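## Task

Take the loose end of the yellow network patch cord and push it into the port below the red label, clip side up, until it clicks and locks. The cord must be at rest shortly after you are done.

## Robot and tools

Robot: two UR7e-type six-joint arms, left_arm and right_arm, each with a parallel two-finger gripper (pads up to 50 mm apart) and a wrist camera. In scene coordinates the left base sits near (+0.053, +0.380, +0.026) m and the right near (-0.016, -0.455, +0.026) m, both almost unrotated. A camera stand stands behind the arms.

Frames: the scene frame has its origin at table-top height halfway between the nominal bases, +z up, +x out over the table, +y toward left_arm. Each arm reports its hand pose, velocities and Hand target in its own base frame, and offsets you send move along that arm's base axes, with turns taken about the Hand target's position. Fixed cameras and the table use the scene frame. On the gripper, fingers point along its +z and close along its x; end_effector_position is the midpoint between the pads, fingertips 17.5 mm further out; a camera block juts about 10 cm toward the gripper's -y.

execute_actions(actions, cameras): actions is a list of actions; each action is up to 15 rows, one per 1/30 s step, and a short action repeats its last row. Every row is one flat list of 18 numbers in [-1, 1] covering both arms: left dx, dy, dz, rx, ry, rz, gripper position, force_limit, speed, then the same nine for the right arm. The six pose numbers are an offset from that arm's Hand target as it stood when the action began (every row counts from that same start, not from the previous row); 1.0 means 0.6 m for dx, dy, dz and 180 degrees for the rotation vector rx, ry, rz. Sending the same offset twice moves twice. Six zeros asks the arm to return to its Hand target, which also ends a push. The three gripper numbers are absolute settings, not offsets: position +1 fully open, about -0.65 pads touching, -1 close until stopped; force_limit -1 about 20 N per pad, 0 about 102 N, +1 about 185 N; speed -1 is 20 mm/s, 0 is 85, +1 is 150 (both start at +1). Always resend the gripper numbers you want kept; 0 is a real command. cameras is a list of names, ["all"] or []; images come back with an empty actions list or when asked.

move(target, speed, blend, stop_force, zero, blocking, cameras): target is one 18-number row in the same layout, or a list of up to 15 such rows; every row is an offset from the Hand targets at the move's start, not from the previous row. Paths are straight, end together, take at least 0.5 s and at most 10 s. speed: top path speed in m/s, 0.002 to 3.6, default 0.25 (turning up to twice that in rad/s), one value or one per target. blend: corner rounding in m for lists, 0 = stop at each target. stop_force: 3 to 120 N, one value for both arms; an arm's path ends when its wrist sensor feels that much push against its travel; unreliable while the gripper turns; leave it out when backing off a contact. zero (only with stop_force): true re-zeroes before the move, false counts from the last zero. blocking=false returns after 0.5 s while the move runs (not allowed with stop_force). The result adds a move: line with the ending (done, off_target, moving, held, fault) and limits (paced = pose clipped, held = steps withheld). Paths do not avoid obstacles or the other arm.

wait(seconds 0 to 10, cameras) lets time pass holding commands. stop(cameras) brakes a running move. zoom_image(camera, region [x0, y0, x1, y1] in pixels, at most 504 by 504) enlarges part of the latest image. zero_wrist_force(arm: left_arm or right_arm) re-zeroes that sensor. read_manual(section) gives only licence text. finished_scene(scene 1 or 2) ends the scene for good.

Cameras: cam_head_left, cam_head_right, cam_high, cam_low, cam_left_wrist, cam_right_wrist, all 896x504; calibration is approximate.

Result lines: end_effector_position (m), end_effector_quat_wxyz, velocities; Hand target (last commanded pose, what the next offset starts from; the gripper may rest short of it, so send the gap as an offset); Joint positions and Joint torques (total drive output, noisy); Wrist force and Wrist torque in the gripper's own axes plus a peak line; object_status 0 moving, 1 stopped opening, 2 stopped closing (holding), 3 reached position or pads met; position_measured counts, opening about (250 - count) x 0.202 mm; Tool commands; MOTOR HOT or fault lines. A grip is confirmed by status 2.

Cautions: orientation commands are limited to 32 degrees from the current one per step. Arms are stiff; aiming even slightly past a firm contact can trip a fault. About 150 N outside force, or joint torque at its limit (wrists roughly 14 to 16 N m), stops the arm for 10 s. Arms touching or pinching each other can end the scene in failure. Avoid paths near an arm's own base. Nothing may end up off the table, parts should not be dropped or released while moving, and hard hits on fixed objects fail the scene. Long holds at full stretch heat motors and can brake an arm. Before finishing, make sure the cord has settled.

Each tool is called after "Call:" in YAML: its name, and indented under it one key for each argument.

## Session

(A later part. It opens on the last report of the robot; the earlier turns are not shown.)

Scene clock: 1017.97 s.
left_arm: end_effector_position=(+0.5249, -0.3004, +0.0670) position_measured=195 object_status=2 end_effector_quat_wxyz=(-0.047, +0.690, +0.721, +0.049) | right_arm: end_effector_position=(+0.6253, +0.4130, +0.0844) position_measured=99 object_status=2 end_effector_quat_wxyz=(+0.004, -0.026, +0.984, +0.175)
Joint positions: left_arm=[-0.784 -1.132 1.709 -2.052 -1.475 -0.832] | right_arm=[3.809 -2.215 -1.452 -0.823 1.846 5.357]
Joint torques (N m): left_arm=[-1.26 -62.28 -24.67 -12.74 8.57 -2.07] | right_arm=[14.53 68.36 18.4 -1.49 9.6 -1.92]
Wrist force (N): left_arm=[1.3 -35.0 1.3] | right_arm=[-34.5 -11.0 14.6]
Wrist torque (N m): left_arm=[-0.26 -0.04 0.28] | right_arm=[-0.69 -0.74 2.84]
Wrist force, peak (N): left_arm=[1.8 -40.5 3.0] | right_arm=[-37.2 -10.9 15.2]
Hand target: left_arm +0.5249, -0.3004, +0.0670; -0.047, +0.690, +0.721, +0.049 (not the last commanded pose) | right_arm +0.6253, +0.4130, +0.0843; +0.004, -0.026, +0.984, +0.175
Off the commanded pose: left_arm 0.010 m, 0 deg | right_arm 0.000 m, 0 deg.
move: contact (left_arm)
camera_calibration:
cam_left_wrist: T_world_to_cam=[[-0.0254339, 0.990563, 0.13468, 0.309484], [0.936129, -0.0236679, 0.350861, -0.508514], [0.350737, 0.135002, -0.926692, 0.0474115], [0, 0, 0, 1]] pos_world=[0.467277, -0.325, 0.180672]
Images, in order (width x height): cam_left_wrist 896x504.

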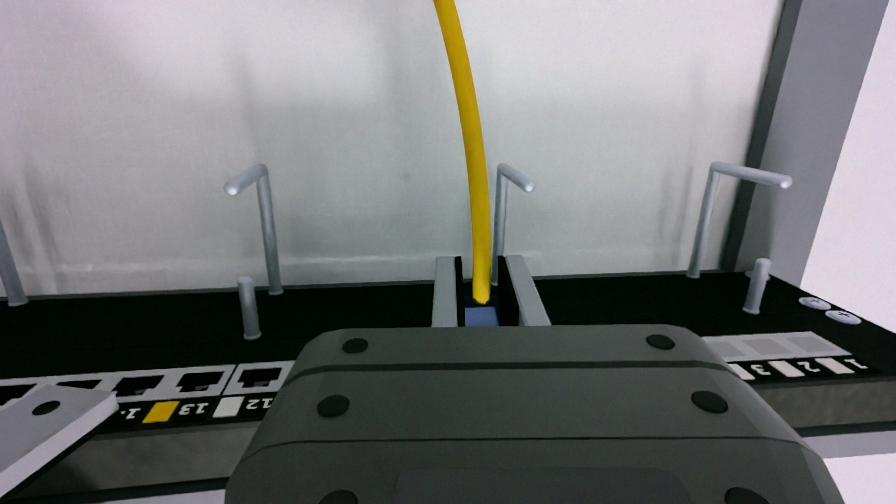

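Call:
move:
  target: [0.02,0.0006,0,0,0,0,-1,-0.5,-0.8,0,0,0,0,0,0,-1,0.3,-1]
  stop_force: 58
  zero: false
  speed: 0.008
  cameras: ["cam_left_wrist"]

Call:
zoom_image:
  camera: "cam_left_wrist"
  region: [130, 360, 300, 440]

Call:
zoom_image:
  camera: "cam_left_wrist"
  region: [690, 300, 890, 400]

Call:
move:
  target: [-0.025,-0.0008,0,0,0,0,-1,-0.5,-0.8,0,0,0,0,0,0,-1,0.3,-1]
  stop_force: 25
  zero: false
  speed: 0.008
  cameras: ["cam_left_wrist"]

Call:
zoom_image:
  camera: "cam_left_wrist"
  region: [130, 360, 300, 440]

Call:
zoom_image:
  camera: "cam_left_wrist"
  region: [690, 300, 890, 400]

Scene clock: 1027.70 s.
left_arm: end_effector_position=(+0.5271, -0.3004, +0.0670) position_measured=195 object_status=2 end_effector_quat_wxyz=(-0.047, +0.690, +0.720, +0.049) | right_arm: end_effector_position=(+0.6253, +0.4130, +0.0843) position_measured=99 object_status=2 end_effector_quat_wxyz=(+0.004, -0.026, +0.984, +0.175)
Joint positions: left_arm=[-0.782 -1.129 1.704 -2.051 -1.474 -0.829] | right_arm=[3.809 -2.215 -1.452 -0.823 1.846 5.357]
Joint torques (N m): left_arm=[-1.14 -61.37 -27.52 -15.29 7.38 -2.19] | right_arm=[22.71 72.37 18.25 -1.42 9.65 -2.08]
Wrist force (N): left_arm=[5.5 -41.7 0.5] | right_arm=[-40.0 -16.7 16.7]
Wrist torque (N m): left_arm=[-0.18 -0.07 0.29] | right_arm=[-0.68 -1.24 3.65]
Wrist force, peak (N): left_arm=[6.2 -48.9 0.8] | right_arm=[-43.8 -16.5 17.7]
Hand target: left_arm +0.5271, -0.3004, +0.0670; -0.047, +0.690, +0.720, +0.049 (not the last commanded pose) | right_arm +0.6253, +0.4130, +0.0843; +0.004, -0.026, +0.984, +0.175
Off the commanded pose: left_arm 0.010 m, 0 deg | right_arm 0.000 m, 0 deg.
move: contact (left_arm)
camera_calibration:
cam_left_wrist: T_world_to_cam=[[-0.0254036, 0.990575, 0.134598, 0.309532], [0.936083, -0.0236848, 0.350982, -0.510615], [0.350862, 0.134911, -0.926658, 0.0466387], [0, 0, 0, 1]] pos_world=[0.469477, -0.325, 0.180773]
Images, in order (width x height): cam_left_wrist 896x504.

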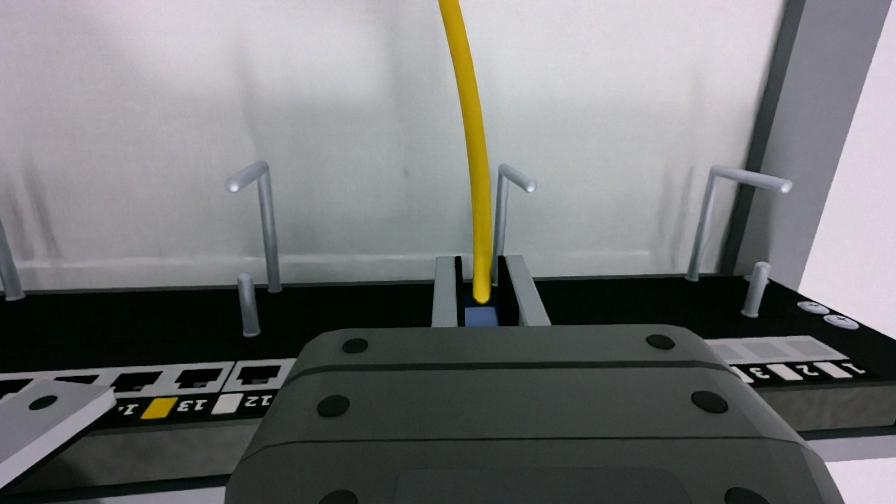

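Scaled by 2.965 from the camera's 896x504 image, which has a finer 1280x720 frame.

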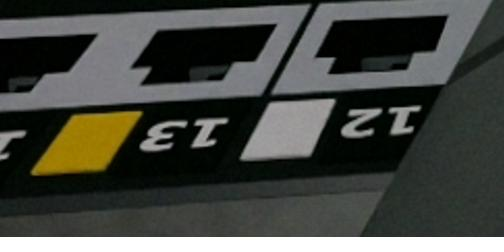

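Scaled by 2.520 from the camera's 896x504 image, which has a finer 1280x720 frame.

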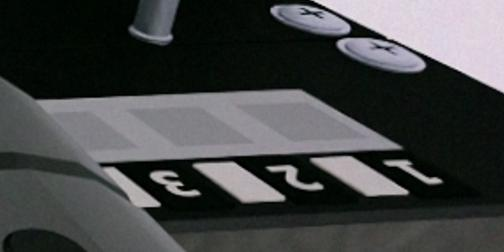

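Scene clock: 1028.23 s.
left_arm: end_effector_position=(+0.5271, -0.3004, +0.0670) position_measured=195 object_status=2 end_effector_quat_wxyz=(-0.047, +0.690, +0.720, +0.049) | right_arm: end_effector_position=(+0.6253, +0.4130, +0.0843) position_measured=99 object_status=2 end_effector_quat_wxyz=(+0.004, -0.026, +0.984, +0.175)
Joint positions: left_arm=[-0.782 -1.129 1.704 -2.051 -1.474 -0.829] | right_arm=[3.809 -2.215 -1.452 -0.823 1.846 5.357]
Joint torques (N m): left_arm=[0.02 -59.48 -30.36 -14.83 6.61 -1.8] | right_arm=[25.54 76.8 18.22 -1.48 9.66 -2.05]
Wrist force (N): left_arm=[5.3 -41.6 0.8] | right_arm=[-40.0 -17.0 17.0]
Wrist torque (N m): left_arm=[-0.19 -0.02 0.29] | right_arm=[-0.74 -1.23 3.65]
Wrist force, peak (N): left_arm=[5.4 -41.8 0.9] | right_arm=[-40.2 -17.0 16.8]
Hand target: left_arm +0.5271, -0.3004, +0.0670; -0.047, +0.690, +0.720, +0.049 (not the last commanded pose) | right_arm +0.6253, +0.4130, +0.0843; +0.004, -0.026, +0.984, +0.175
Off the commanded pose: left_arm 0.015 m, 0 deg | right_arm 0.000 m, 0 deg.
move: contact (left_arm)
camera_calibration:
cam_left_wrist: T_world_to_cam=[[-0.0254158, 0.990575, 0.134593, 0.309538], [0.936082, -0.0236719, 0.350984, -0.510611], [0.350862, 0.134911, -0.926658, 0.0466387], [0, 0, 0, 1]] pos_world=[0.469477, -0.325, 0.180773]
Images, in order (width x height): cam_left_wrist 896x504.

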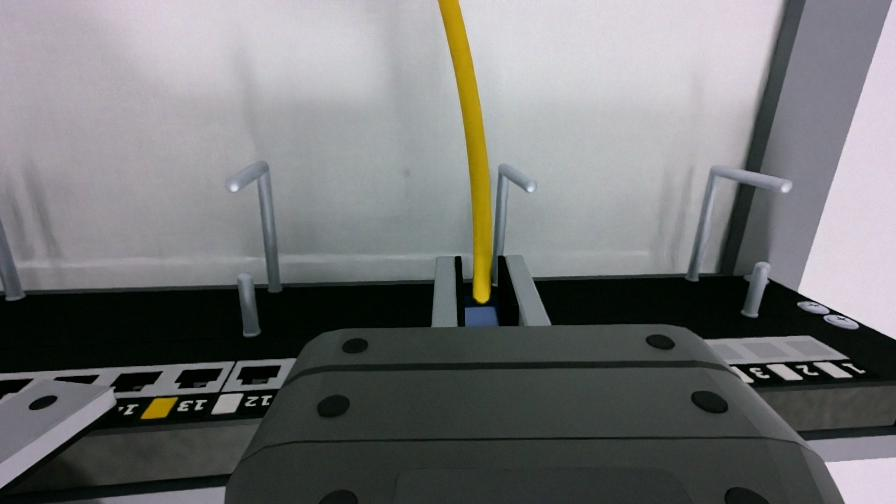

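Scaled by 2.965 from the camera's 896x504 image, which has a finer 1280x720 frame.

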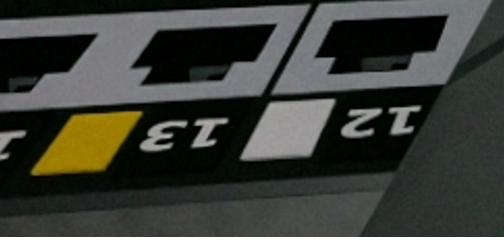

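Scaled by 2.520 from the camera's 896x504 image, which has a finer 1280x720 frame.

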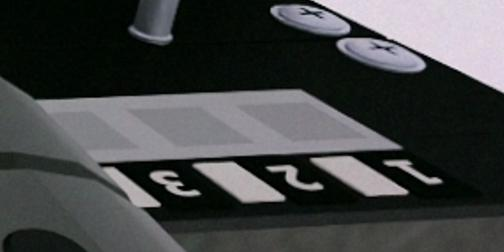

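Call:
move:
  target: [-0.02,-0.0006,0,0,0,0,-1,-0.5,-0.8,0,0,0,0,0,0,-1,0.3,-1]
  speed: 0.02
  cameras: ["cam_left_wrist"]

Call:
zoom_image:
  camera: "cam_left_wrist"
  region: [130, 360, 300, 440]

Call:
zoom_image:
  camera: "cam_left_wrist"
  region: [690, 300, 890, 400]

Scene clock: 1032.43 s.
left_arm: end_effector_position=(+0.5153, -0.3008, +0.0670) position_measured=195 object_status=2 end_effector_quat_wxyz=(-0.047, +0.690, +0.720, +0.049) | right_arm: end_effector_position=(+0.6252, +0.4130, +0.0843) position_measured=99 object_status=2 end_effector_quat_wxyz=(+0.004, -0.026, +0.984, +0.175)
Joint positions: left_arm=[-0.796 -1.149 1.734 -2.06 -1.476 -0.844] | right_arm=[3.809 -2.215 -1.452 -0.824 1.846 5.357]
Joint torques (N m): left_arm=[-11.05 -57.86 -8.28 -1.33 -1.75 -2.89] | right_arm=[-7.87 52.46 23.69 5.93 -1.67 -2.18]
Wrist force (N): left_arm=[-6.6 11.6 0.5] | right_arm=[2.4 -0.8 8.1]
Wrist torque (N m): left_arm=[0.30 -0.20 0.36] | right_arm=[-0.61 0.28 1.12]
Wrist force, peak (N): left_arm=[5.4 -41.9 0.7] | right_arm=[-40.2 -17.1 17.4]
Hand target: left_arm +0.5151, -0.3007, +0.0670; -0.047, +0.690, +0.720, +0.049 | right_arm +0.6253, +0.4130, +0.0843; +0.004, -0.026, +0.984, +0.175
Off the commanded pose: left_arm 0.000 m, 0 deg | right_arm 0.000 m, 0 deg.
move: done
camera_calibration:
cam_left_wrist: T_world_to_cam=[[-0.0254158, 0.990575, 0.134593, 0.309536], [0.936082, -0.0236719, 0.350984, -0.499572], [0.350862, 0.134911, -0.926658, 0.0508193], [0, 0, 0, 1]] pos_world=[0.457677, -0.3253, 0.180773]
Images, in order (width x height): cam_left_wrist 896x504.

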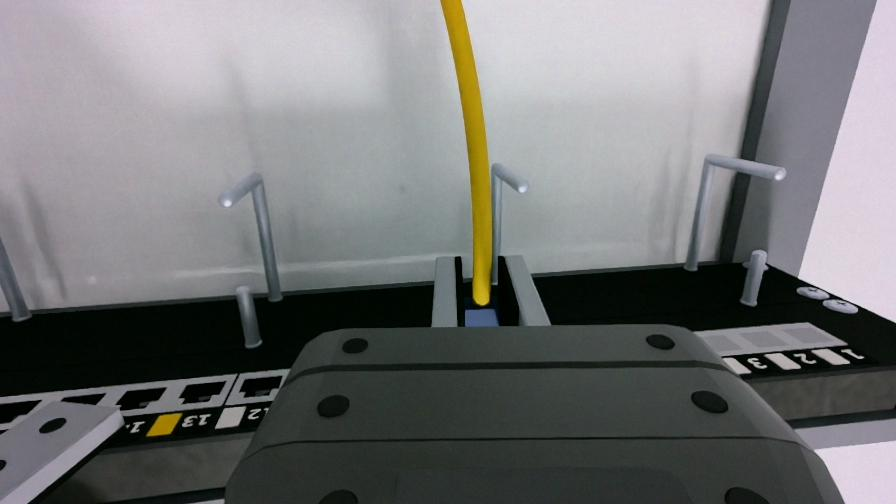

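Scaled by 2.965 from the camera's 896x504 image, which has a finer 1280x720 frame.

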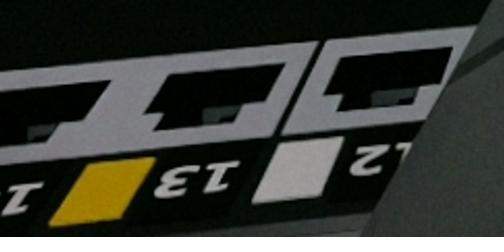

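Scaled by 2.520 from the camera's 896x504 image, which has a finer 1280x720 frame.

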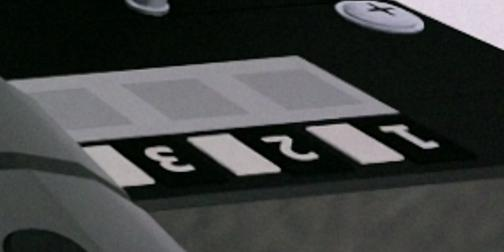

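Call:
move:
  target: [0.006,0.0002,0,0,0,0,-1,-0.5,-0.8,0,0,0,0,0,0,-1,0.3,-1]
  speed: 0.02

Call:
move:
  target: [0,0,0,0,0,0,-1,-0.5,-0.8,0,0,0,0,0,0,0.6,0.3,-1]

Call:
move:
  target: [0,0,0,0,0,0,-0.1,-0.5,-1,0,0,0,0,0,0,0.6,0.3,-1]
  cameras: ["cam_left_wrist"]

Call:
zoom_image:
  camera: "cam_left_wrist"
  region: [420, 240, 550, 330]

Scene clock: 1039.67 s.
left_arm: end_effector_position=(+0.5185, -0.3006, +0.0670) position_measured=195 object_status=2 end_effector_quat_wxyz=(-0.047, +0.690, +0.720, +0.049) end_effector_velocity=(+0.002, -0.001, +0.000) end_effector_angular_velocity=(-0.002, +0.000, +0.000) | right_arm: end_effector_position=(+0.6253, +0.4130, +0.0844) position_measured=99 object_status=2 end_effector_quat_wxyz=(+0.004, -0.026, +0.984, +0.175)
Joint positions: left_arm=[-0.792 -1.143 1.726 -2.057 -1.475 -0.84] | right_arm=[3.809 -2.215 -1.452 -0.823 1.846 5.357]
Joint velocities: left_arm=[0.001 0.002 -0.005 0 -0.001 0.002] | right_arm=[within noise]
Joint torques (N m): left_arm=[13.58 -34.61 -31.33 -1.93 3.23 2.32] | right_arm=[-6.63 53.15 31.39 7.23 -1.59 -2.21]
Wrist force (N): left_arm=[2.7 -10.5 2.3] | right_arm=[-3.4 -1.3 4.5]
Wrist torque (N m): left_arm=[-0.15 -0.08 0.19] | right_arm=[-0.62 0.42 1.14]
Wrist force, peak (N): left_arm=[-7.3 11.9 0.8] | right_arm=[-1.4 -1.4 8.5]
Hand target: left_arm +0.5187, -0.3006, +0.0670; -0.047, +0.690, +0.720, +0.049 | right_arm +0.6253, +0.4130, +0.0843; +0.004, -0.026, +0.984, +0.175
Off the commanded pose: left_arm 0.000 m, 0 deg | right_arm 0.000 m, 0 deg.
move: done

Scene clock: 1040.27 s.
left_arm: end_effector_position=(+0.5187, -0.3006, +0.0670) position_measured=195 object_status=2 end_effector_quat_wxyz=(-0.047, +0.690, +0.720, +0.049) | right_arm: end_effector_position=(+0.6253, +0.4130, +0.0844) position_measured=63 object_status=3 end_effector_quat_wxyz=(+0.004, -0.026, +0.984, +0.175)
Joint positions: left_arm=[-0.792 -1.143 1.725 -2.057 -1.475 -0.84] | right_arm=[3.809 -2.215 -1.452 -0.823 1.846 5.357]
Joint torques (N m): left_arm=[13.19 -34.54 -32.93 -2.11 3.48 2.4] | right_arm=[-1.25 52.36 29.74 3.33 -0.36 0.7]
Wrist force (N): left_arm=[2.6 -11.0 2.2] | right_arm=[-4.7 -1.6 -1.3]
Wrist torque (N m): left_arm=[-0.18 -0.08 0.19] | right_arm=[-0.48 0.81 0.00]
Wrist force, peak (N): left_arm=[2.6 -12.2 2.4] | right_arm=[-3.3 -1.1 4.3]
Hand target: left_arm +0.5187, -0.3006, +0.0670; -0.047, +0.690, +0.720, +0.049 | right_arm +0.6253, +0.4130, +0.0843; +0.004, -0.026, +0.984, +0.175
Off the commanded pose: left_arm 0.000 m, 0 deg | right_arm 0.000 m, 0 deg.
move: done

Scene clock: 1040.77 s.
left_arm: end_effector_position=(+0.5188, -0.3006, +0.0671) position_measured=167 object_status=0 end_effector_quat_wxyz=(-0.047, +0.690, +0.720, +0.049) | right_arm: end_effector_position=(+0.6253, +0.4130, +0.0844) position_measured=63 object_status=3 end_effector_quat_wxyz=(+0.004, -0.026, +0.984, +0.175)
Joint positions: left_arm=[-0.792 -1.143 1.725 -2.057 -1.475 -0.84] | right_arm=[3.809 -2.215 -1.452 -0.823 1.846 5.357]
Joint torques (N m): left_arm=[8.74 -34.32 -19.19 -2.07 -0.69 2.34] | right_arm=[2.57 52.97 28.47 0.77 0.85 0.67]
Wrist force (N): left_arm=[0.5 0.4 -1.3] | right_arm=[-4.8 -1.4 -1.0]
Wrist torque (N m): left_arm=[0.01 -0.18 0.24] | right_arm=[-0.44 0.84 0.00]
Wrist force, peak (N): left_arm=[2.6 -11.0 2.4] | right_arm=[-4.9 -1.5 -1.4]
Hand target: left_arm +0.5187, -0.3006, +0.0670; -0.047, +0.690, +0.720, +0.049 | right_arm +0.6253, +0.4130, +0.0843; +0.004, -0.026, +0.984, +0.175
Off the commanded pose: left_arm 0.000 m, 0 deg | right_arm 0.000 m, 0 deg.
move: done
camera_calibration:
cam_left_wrist: T_world_to_cam=[[-0.0254644, 0.990562, 0.134678, 0.309528], [0.93605, -0.0236687, 0.35107, -0.502846], [0.350945, 0.135005, -0.926613, 0.0495624], [0, 0, 0, 1]] pos_world=[0.461178, -0.3252, 0.180773]
Images, in order (width x height): cam_left_wrist 896x504.

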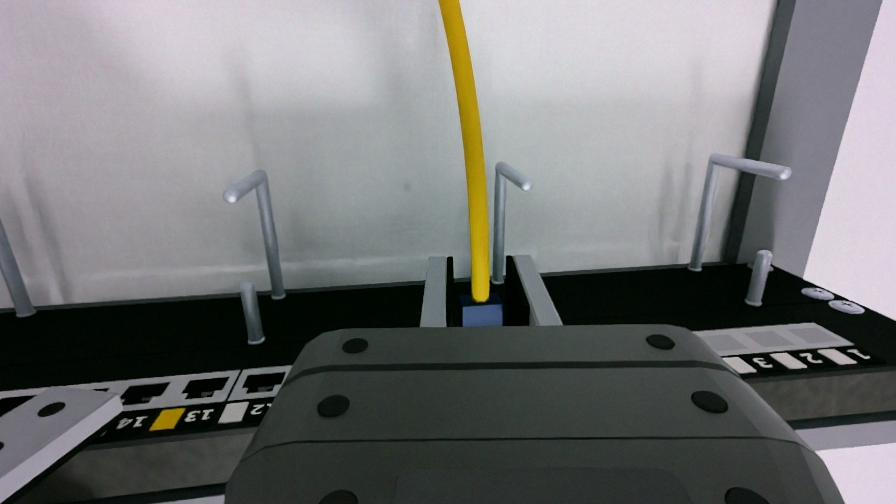

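Scaled by 3.877 from the camera's 896x504 image, which has a finer 1280x720 frame.

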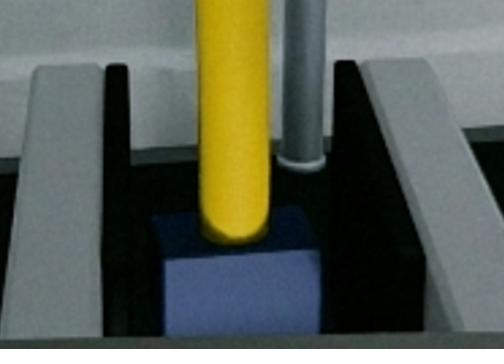

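Call:
move:
  target:
    - [0,0,0,0,0,0,-0.1,-0.5,-1,0,0,0.2,0,0,0,0.6,0.3,-1]
    - [0,0,0,0,0,0,-0.1,-0.5,-1,-0.25,-0.2,0.3,0,0,0,0.6,0.3,-1]
  speed: 0.25

Call:
move:
  target: [0,-0.009,0.07,0,0,0,-0.1,-0.5,-1,0,0,0,0,0,0,0.6,0.3,-1]
  speed: 0.04
  stop_force: 5
  cameras: ["cam_left_wrist"]

Call:
move:
  target: [-0.05,0,0.22,0,0,0,-0.1,-0.5,-1,0,0,0,0,0,0,0.6,0.3,-1]
  speed: 0.15
  stop_force: 8
  cameras: ["cam_left_wrist","cam_high"]

Call:
zoom_image:
  camera: "cam_left_wrist"
  region: [300, 120, 700, 330]

Scene clock: 1050.43 s.
left_arm: end_effector_position=(+0.5187, -0.3006, +0.0670) position_measured=167 object_status=3 end_effector_quat_wxyz=(-0.047, +0.690, +0.720, +0.049) | right_arm: end_effector_position=(+0.4754, +0.2931, +0.2643) position_measured=63 object_status=3 end_effector_quat_wxyz=(+0.004, -0.026, +0.984, +0.175)
Joint positions: left_arm=[-0.792 -1.143 1.725 -2.057 -1.475 -0.84] | right_arm=[3.807 -1.627 -1.775 -1.089 1.847 5.355]
Joint torques (N m): left_arm=[-5.18 -35.14 -13.4 -1.57 -1.67 2.32] | right_arm=[6.68 39.14 18.69 0.49 -1.49 0.95]
Wrist force (N): left_arm=[0.6 0.2 -1.2] | right_arm=[-5.0 -1.2 -1.1]
Wrist torque (N m): left_arm=[-0.01 -0.20 0.24] | right_arm=[-0.41 0.87 0.00]
Wrist force, peak (N): left_arm=[1.1 0.5 -1.3] | right_arm=[-5.9 -0.6 -0.6]
Hand target: left_arm +0.5187, -0.3006, +0.0670; -0.047, +0.690, +0.720, +0.049 | right_arm +0.4753, +0.2930, +0.2643; +0.004, -0.026, +0.984, +0.175
Off the commanded pose: left_arm 0.000 m, 0 deg | right_arm 0.000 m, 0 deg.
move: done

Scene clock: 1052.60 s.
left_arm: end_effector_position=(+0.5187, -0.3060, +0.1090) position_measured=167 object_status=3 end_effector_quat_wxyz=(-0.047, +0.690, +0.720, +0.049) | right_arm: end_effector_position=(+0.4753, +0.2930, +0.2643) position_measured=63 object_status=3 end_effector_quat_wxyz=(+0.004, -0.026, +0.984, +0.175)
Joint positions: left_arm=[-0.798 -1.187 1.667 -1.954 -1.476 -0.846] | right_arm=[3.807 -1.627 -1.775 -1.089 1.847 5.355]
Joint torques (N m): left_arm=[-10.5 -56.85 -28.09 -0.34 -1.89 -2.38] | right_arm=[6.57 39.13 19.37 0.47 -1.5 0.96]
Wrist force (N): left_arm=[0.1 0.3 -1.1] | right_arm=[-4.8 -1.2 -1.4]
Wrist torque (N m): left_arm=[0.01 -0.13 0.24] | right_arm=[-0.41 0.85 -0.01]
Wrist force, peak (N): left_arm=[0.6 0.4 -1.5] | right_arm=[-5.1 -1.2 -1.2]
Hand target: left_arm +0.5187, -0.3060, +0.1090; -0.047, +0.690, +0.720, +0.049 | right_arm +0.4753, +0.2930, +0.2643; +0.004, -0.026, +0.984, +0.175
Off the commanded pose: left_arm 0.000 m, 0 deg | right_arm 0.000 m, 0 deg.
move: done
camera_calibration:
cam_left_wrist: T_world_to_cam=[[-0.0254036, 0.990575, 0.134598, 0.309212], [0.936083, -0.0236848, 0.350982, -0.517626], [0.350862, 0.134911, -0.926658, 0.089261], [0, 0, 0, 1]] pos_world=[0.461077, -0.3306, 0.222773]
Images, in order (width x height): cam_left_wrist 896x504.

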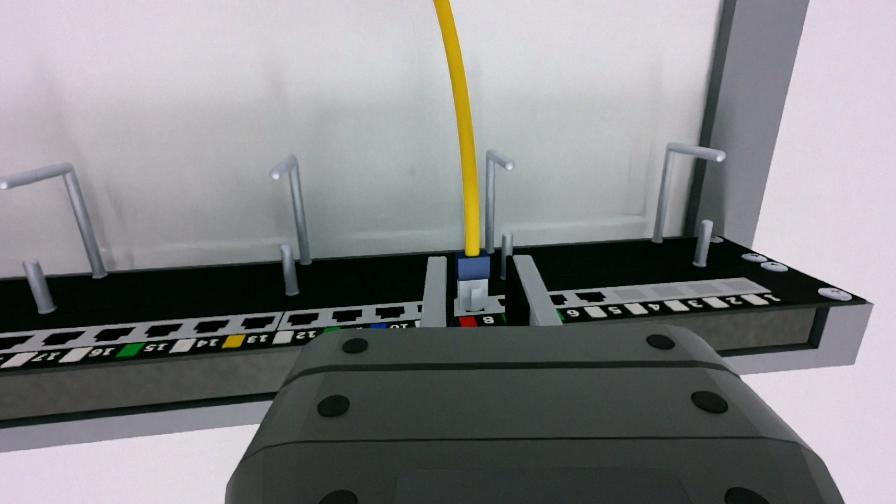

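Scene clock: 1054.80 s.
left_arm: end_effector_position=(+0.4887, -0.3060, +0.2410) position_measured=167 object_status=3 end_effector_quat_wxyz=(-0.047, +0.690, +0.720, +0.049) | right_arm: end_effector_position=(+0.4753, +0.2930, +0.2643) position_measured=63 object_status=3 end_effector_quat_wxyz=(+0.004, -0.026, +0.984, +0.175)
Joint positions: left_arm=[-0.835 -1.344 1.521 -1.647 -1.48 -0.883] | right_arm=[3.807 -1.627 -1.775 -1.089 1.847 5.355]
Joint torques (N m): left_arm=[-10.32 -51.41 -31.04 -0.13 -1.98 -2.4] | right_arm=[6.49 39.22 19.15 0.39 -1.46 0.82]
Wrist force (N): left_arm=[0.4 0.2 -1.2] | right_arm=[-4.6 -1.1 -1.2]
Wrist torque (N m): left_arm=[-0.01 -0.14 0.26] | right_arm=[-0.40 0.81 0.00]
Wrist force, peak (N): left_arm=[0.4 -0.4 -2.5] | right_arm=[-5.0 -1.3 -1.3]
Hand target: left_arm +0.4887, -0.3060, +0.2410; -0.047, +0.690, +0.720, +0.049 | right_arm +0.4753, +0.2930, +0.2643; +0.004, -0.026, +0.984, +0.175
Off the commanded pose: left_arm 0.000 m, 0 deg | right_arm 0.000 m, 0 deg.
move: done
camera_calibration:
cam_left_wrist: T_world_to_cam=[[-0.0254036, 0.990575, 0.134598, 0.290683], [0.936083, -0.0236848, 0.350982, -0.535873], [0.350862, 0.134911, -0.926658, 0.222106], [0, 0, 0, 1]] pos_world=[0.431077, -0.3306, 0.354773]
Images, in order (width x height): cam_high 896x504, cam_left_wrist 896x504.

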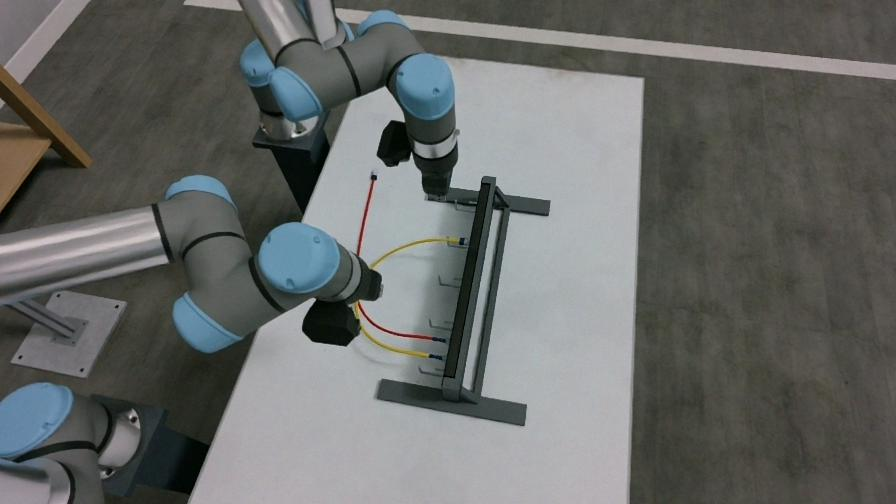

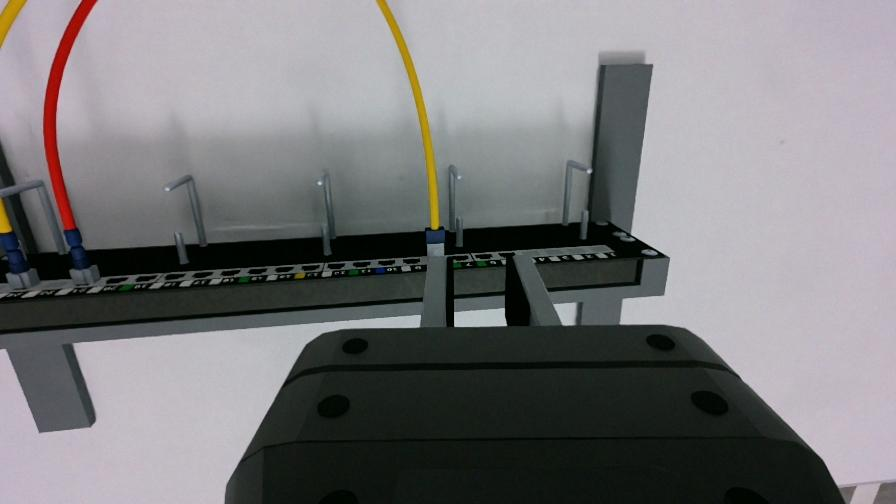

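Scaled by 1.260 from the camera's 896x504 image, which has a finer 1280x720 frame.

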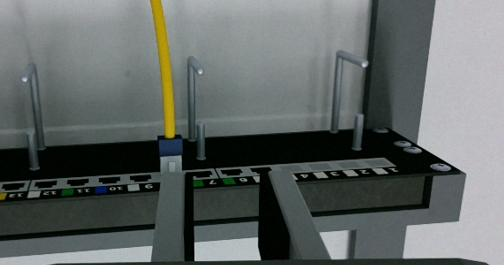

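Call:
move:
  target: [-0.08,0.1,-0.05,-0.04,0,0,-0.1,-0.5,-1,0,0,0,0,0,0,0.6,0.3,-1]
  speed: 0.2
  cameras: ["cam_left_wrist"]

Call:
zoom_image:
  camera: "cam_left_wrist"
  region: [200, 180, 500, 320]

Call:
zoom_image:
  camera: "cam_left_wrist"
  region: [0, 180, 200, 340]

Scene clock: 1059.13 s.
left_arm: end_effector_position=(+0.4408, -0.2461, +0.2111) position_measured=167 object_status=3 end_effector_quat_wxyz=(-0.003, +0.692, +0.722, +0.004) | right_arm: end_effector_position=(+0.4753, +0.2930, +0.2643) position_measured=63 object_status=3 end_effector_quat_wxyz=(+0.004, -0.026, +0.984, +0.175)
Joint positions: left_arm=[-0.78 -1.538 1.84 -1.866 -1.563 -0.823] | right_arm=[3.807 -1.627 -1.775 -1.089 1.847 5.355]
Joint torques (N m): left_arm=[11.26 -41.44 -16.75 -5.48 -2.32 2.66] | right_arm=[6.62 39.11 19.45 0.52 -1.37 0.94]
Wrist force (N): left_arm=[0.3 0.0 -0.8] | right_arm=[-4.7 -1.2 -1.1]
Wrist torque (N m): left_arm=[-0.05 -0.15 0.14] | right_arm=[-0.41 0.83 -0.01]
Wrist force, peak (N): left_arm=[-1.0 0.9 -1.6] | right_arm=[-5.0 -1.5 -1.4]
Hand target: left_arm +0.4407, -0.2460, +0.2110; -0.003, +0.692, +0.722, +0.004 | right_arm +0.4753, +0.2930, +0.2643; +0.004, -0.026, +0.984, +0.175
Off the commanded pose: left_arm 0.000 m, 0 deg | right_arm 0.000 m, 0 deg.
move: done
camera_calibration:
cam_left_wrist: T_world_to_cam=[[-0.0253833, 0.999632, 0.00955336, 0.26277], [0.936127, 0.0204156, 0.351069, -0.468231], [0.350745, 0.0178545, -0.936301, 0.176242], [0, 0, 0, 1]] pos_world=[0.383177, -0.25626, 0.326887]
Images, in order (width x height): cam_left_wrist 896x504.

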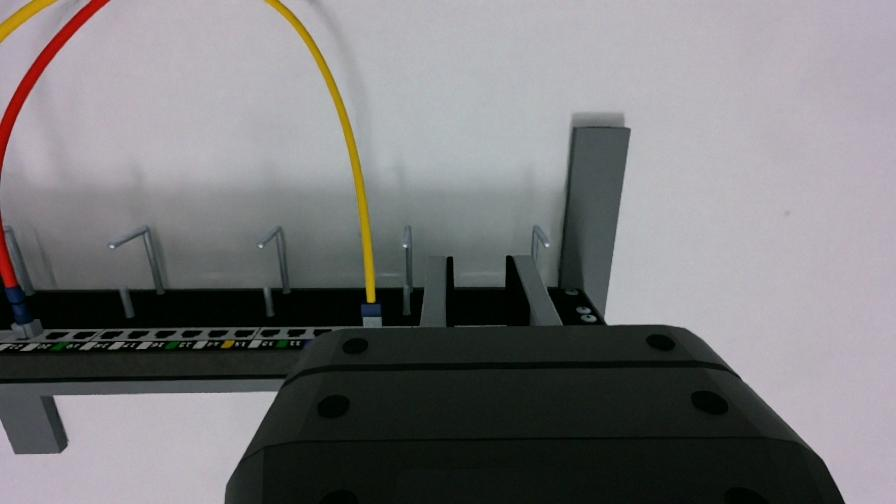

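Scaled by 1.680 from the camera's 896x504 image, which has a finer 1280x720 frame.

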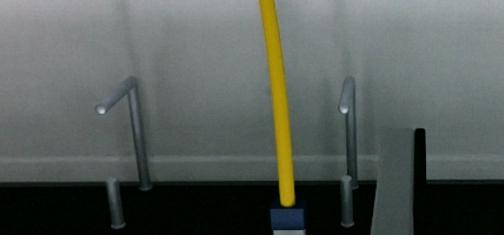

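Scaled by 2.520 from the camera's 896x504 image, which has a finer 1280x720 frame.

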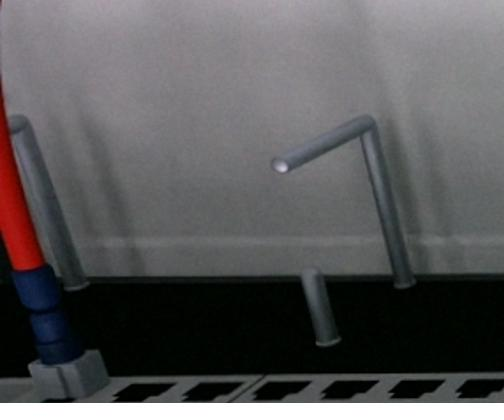

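Call:
wait:
  seconds: 1.5

Call:
finished_scene:
  scene: 2

Scene clock: 1064.53 s.
left_arm: end_effector_position=(+0.4407, -0.2460, +0.2110) position_measured=167 object_status=3 end_effector_quat_wxyz=(-0.003, +0.692, +0.722, +0.004) | right_arm: end_effector_position=(+0.4753, +0.2930, +0.2643) position_measured=63 object_status=3 end_effector_quat_wxyz=(+0.004, -0.026, +0.984, +0.175)
Joint positions: left_arm=[-0.78 -1.538 1.84 -1.866 -1.563 -0.823] | right_arm=[3.807 -1.627 -1.775 -1.089 1.847 5.355]
Joint torques (N m): left_arm=[11.63 -41.3 -15.59 -5.25 -2.28 2.68] | right_arm=[6.96 39.16 19.47 0.38 -1.42 0.87]
Wrist force (N): left_arm=[0.2 0.2 -0.9] | right_arm=[-4.9 -1.1 -1.3]
Wrist torque (N m): left_arm=[-0.01 -0.14 0.14] | right_arm=[-0.40 0.85 -0.01]
Wrist force, peak (N): left_arm=[0.2 0.3 -1.4] | right_arm=[-5.0 -1.2 -1.5]
Hand target: left_arm +0.4407, -0.2460, +0.2110; -0.003, +0.692, +0.722, +0.004 | right_arm +0.4753, +0.2930, +0.2643; +0.004, -0.026, +0.984, +0.175
Tool commands: left_gripper/position=-0.1 left_gripper/force_limit=-0.5 left_gripper/speed=-1.0 right_gripper/position=+0.6 right_gripper/force_limit=+0.3 right_gripper/speed=-1.0
Off the commanded pose: left_arm 0.000 m, 0 deg | right_arm 0.000 m, 0 deg.
wait: 1.50 s; at rest from the start

The scene is finished: the task was done.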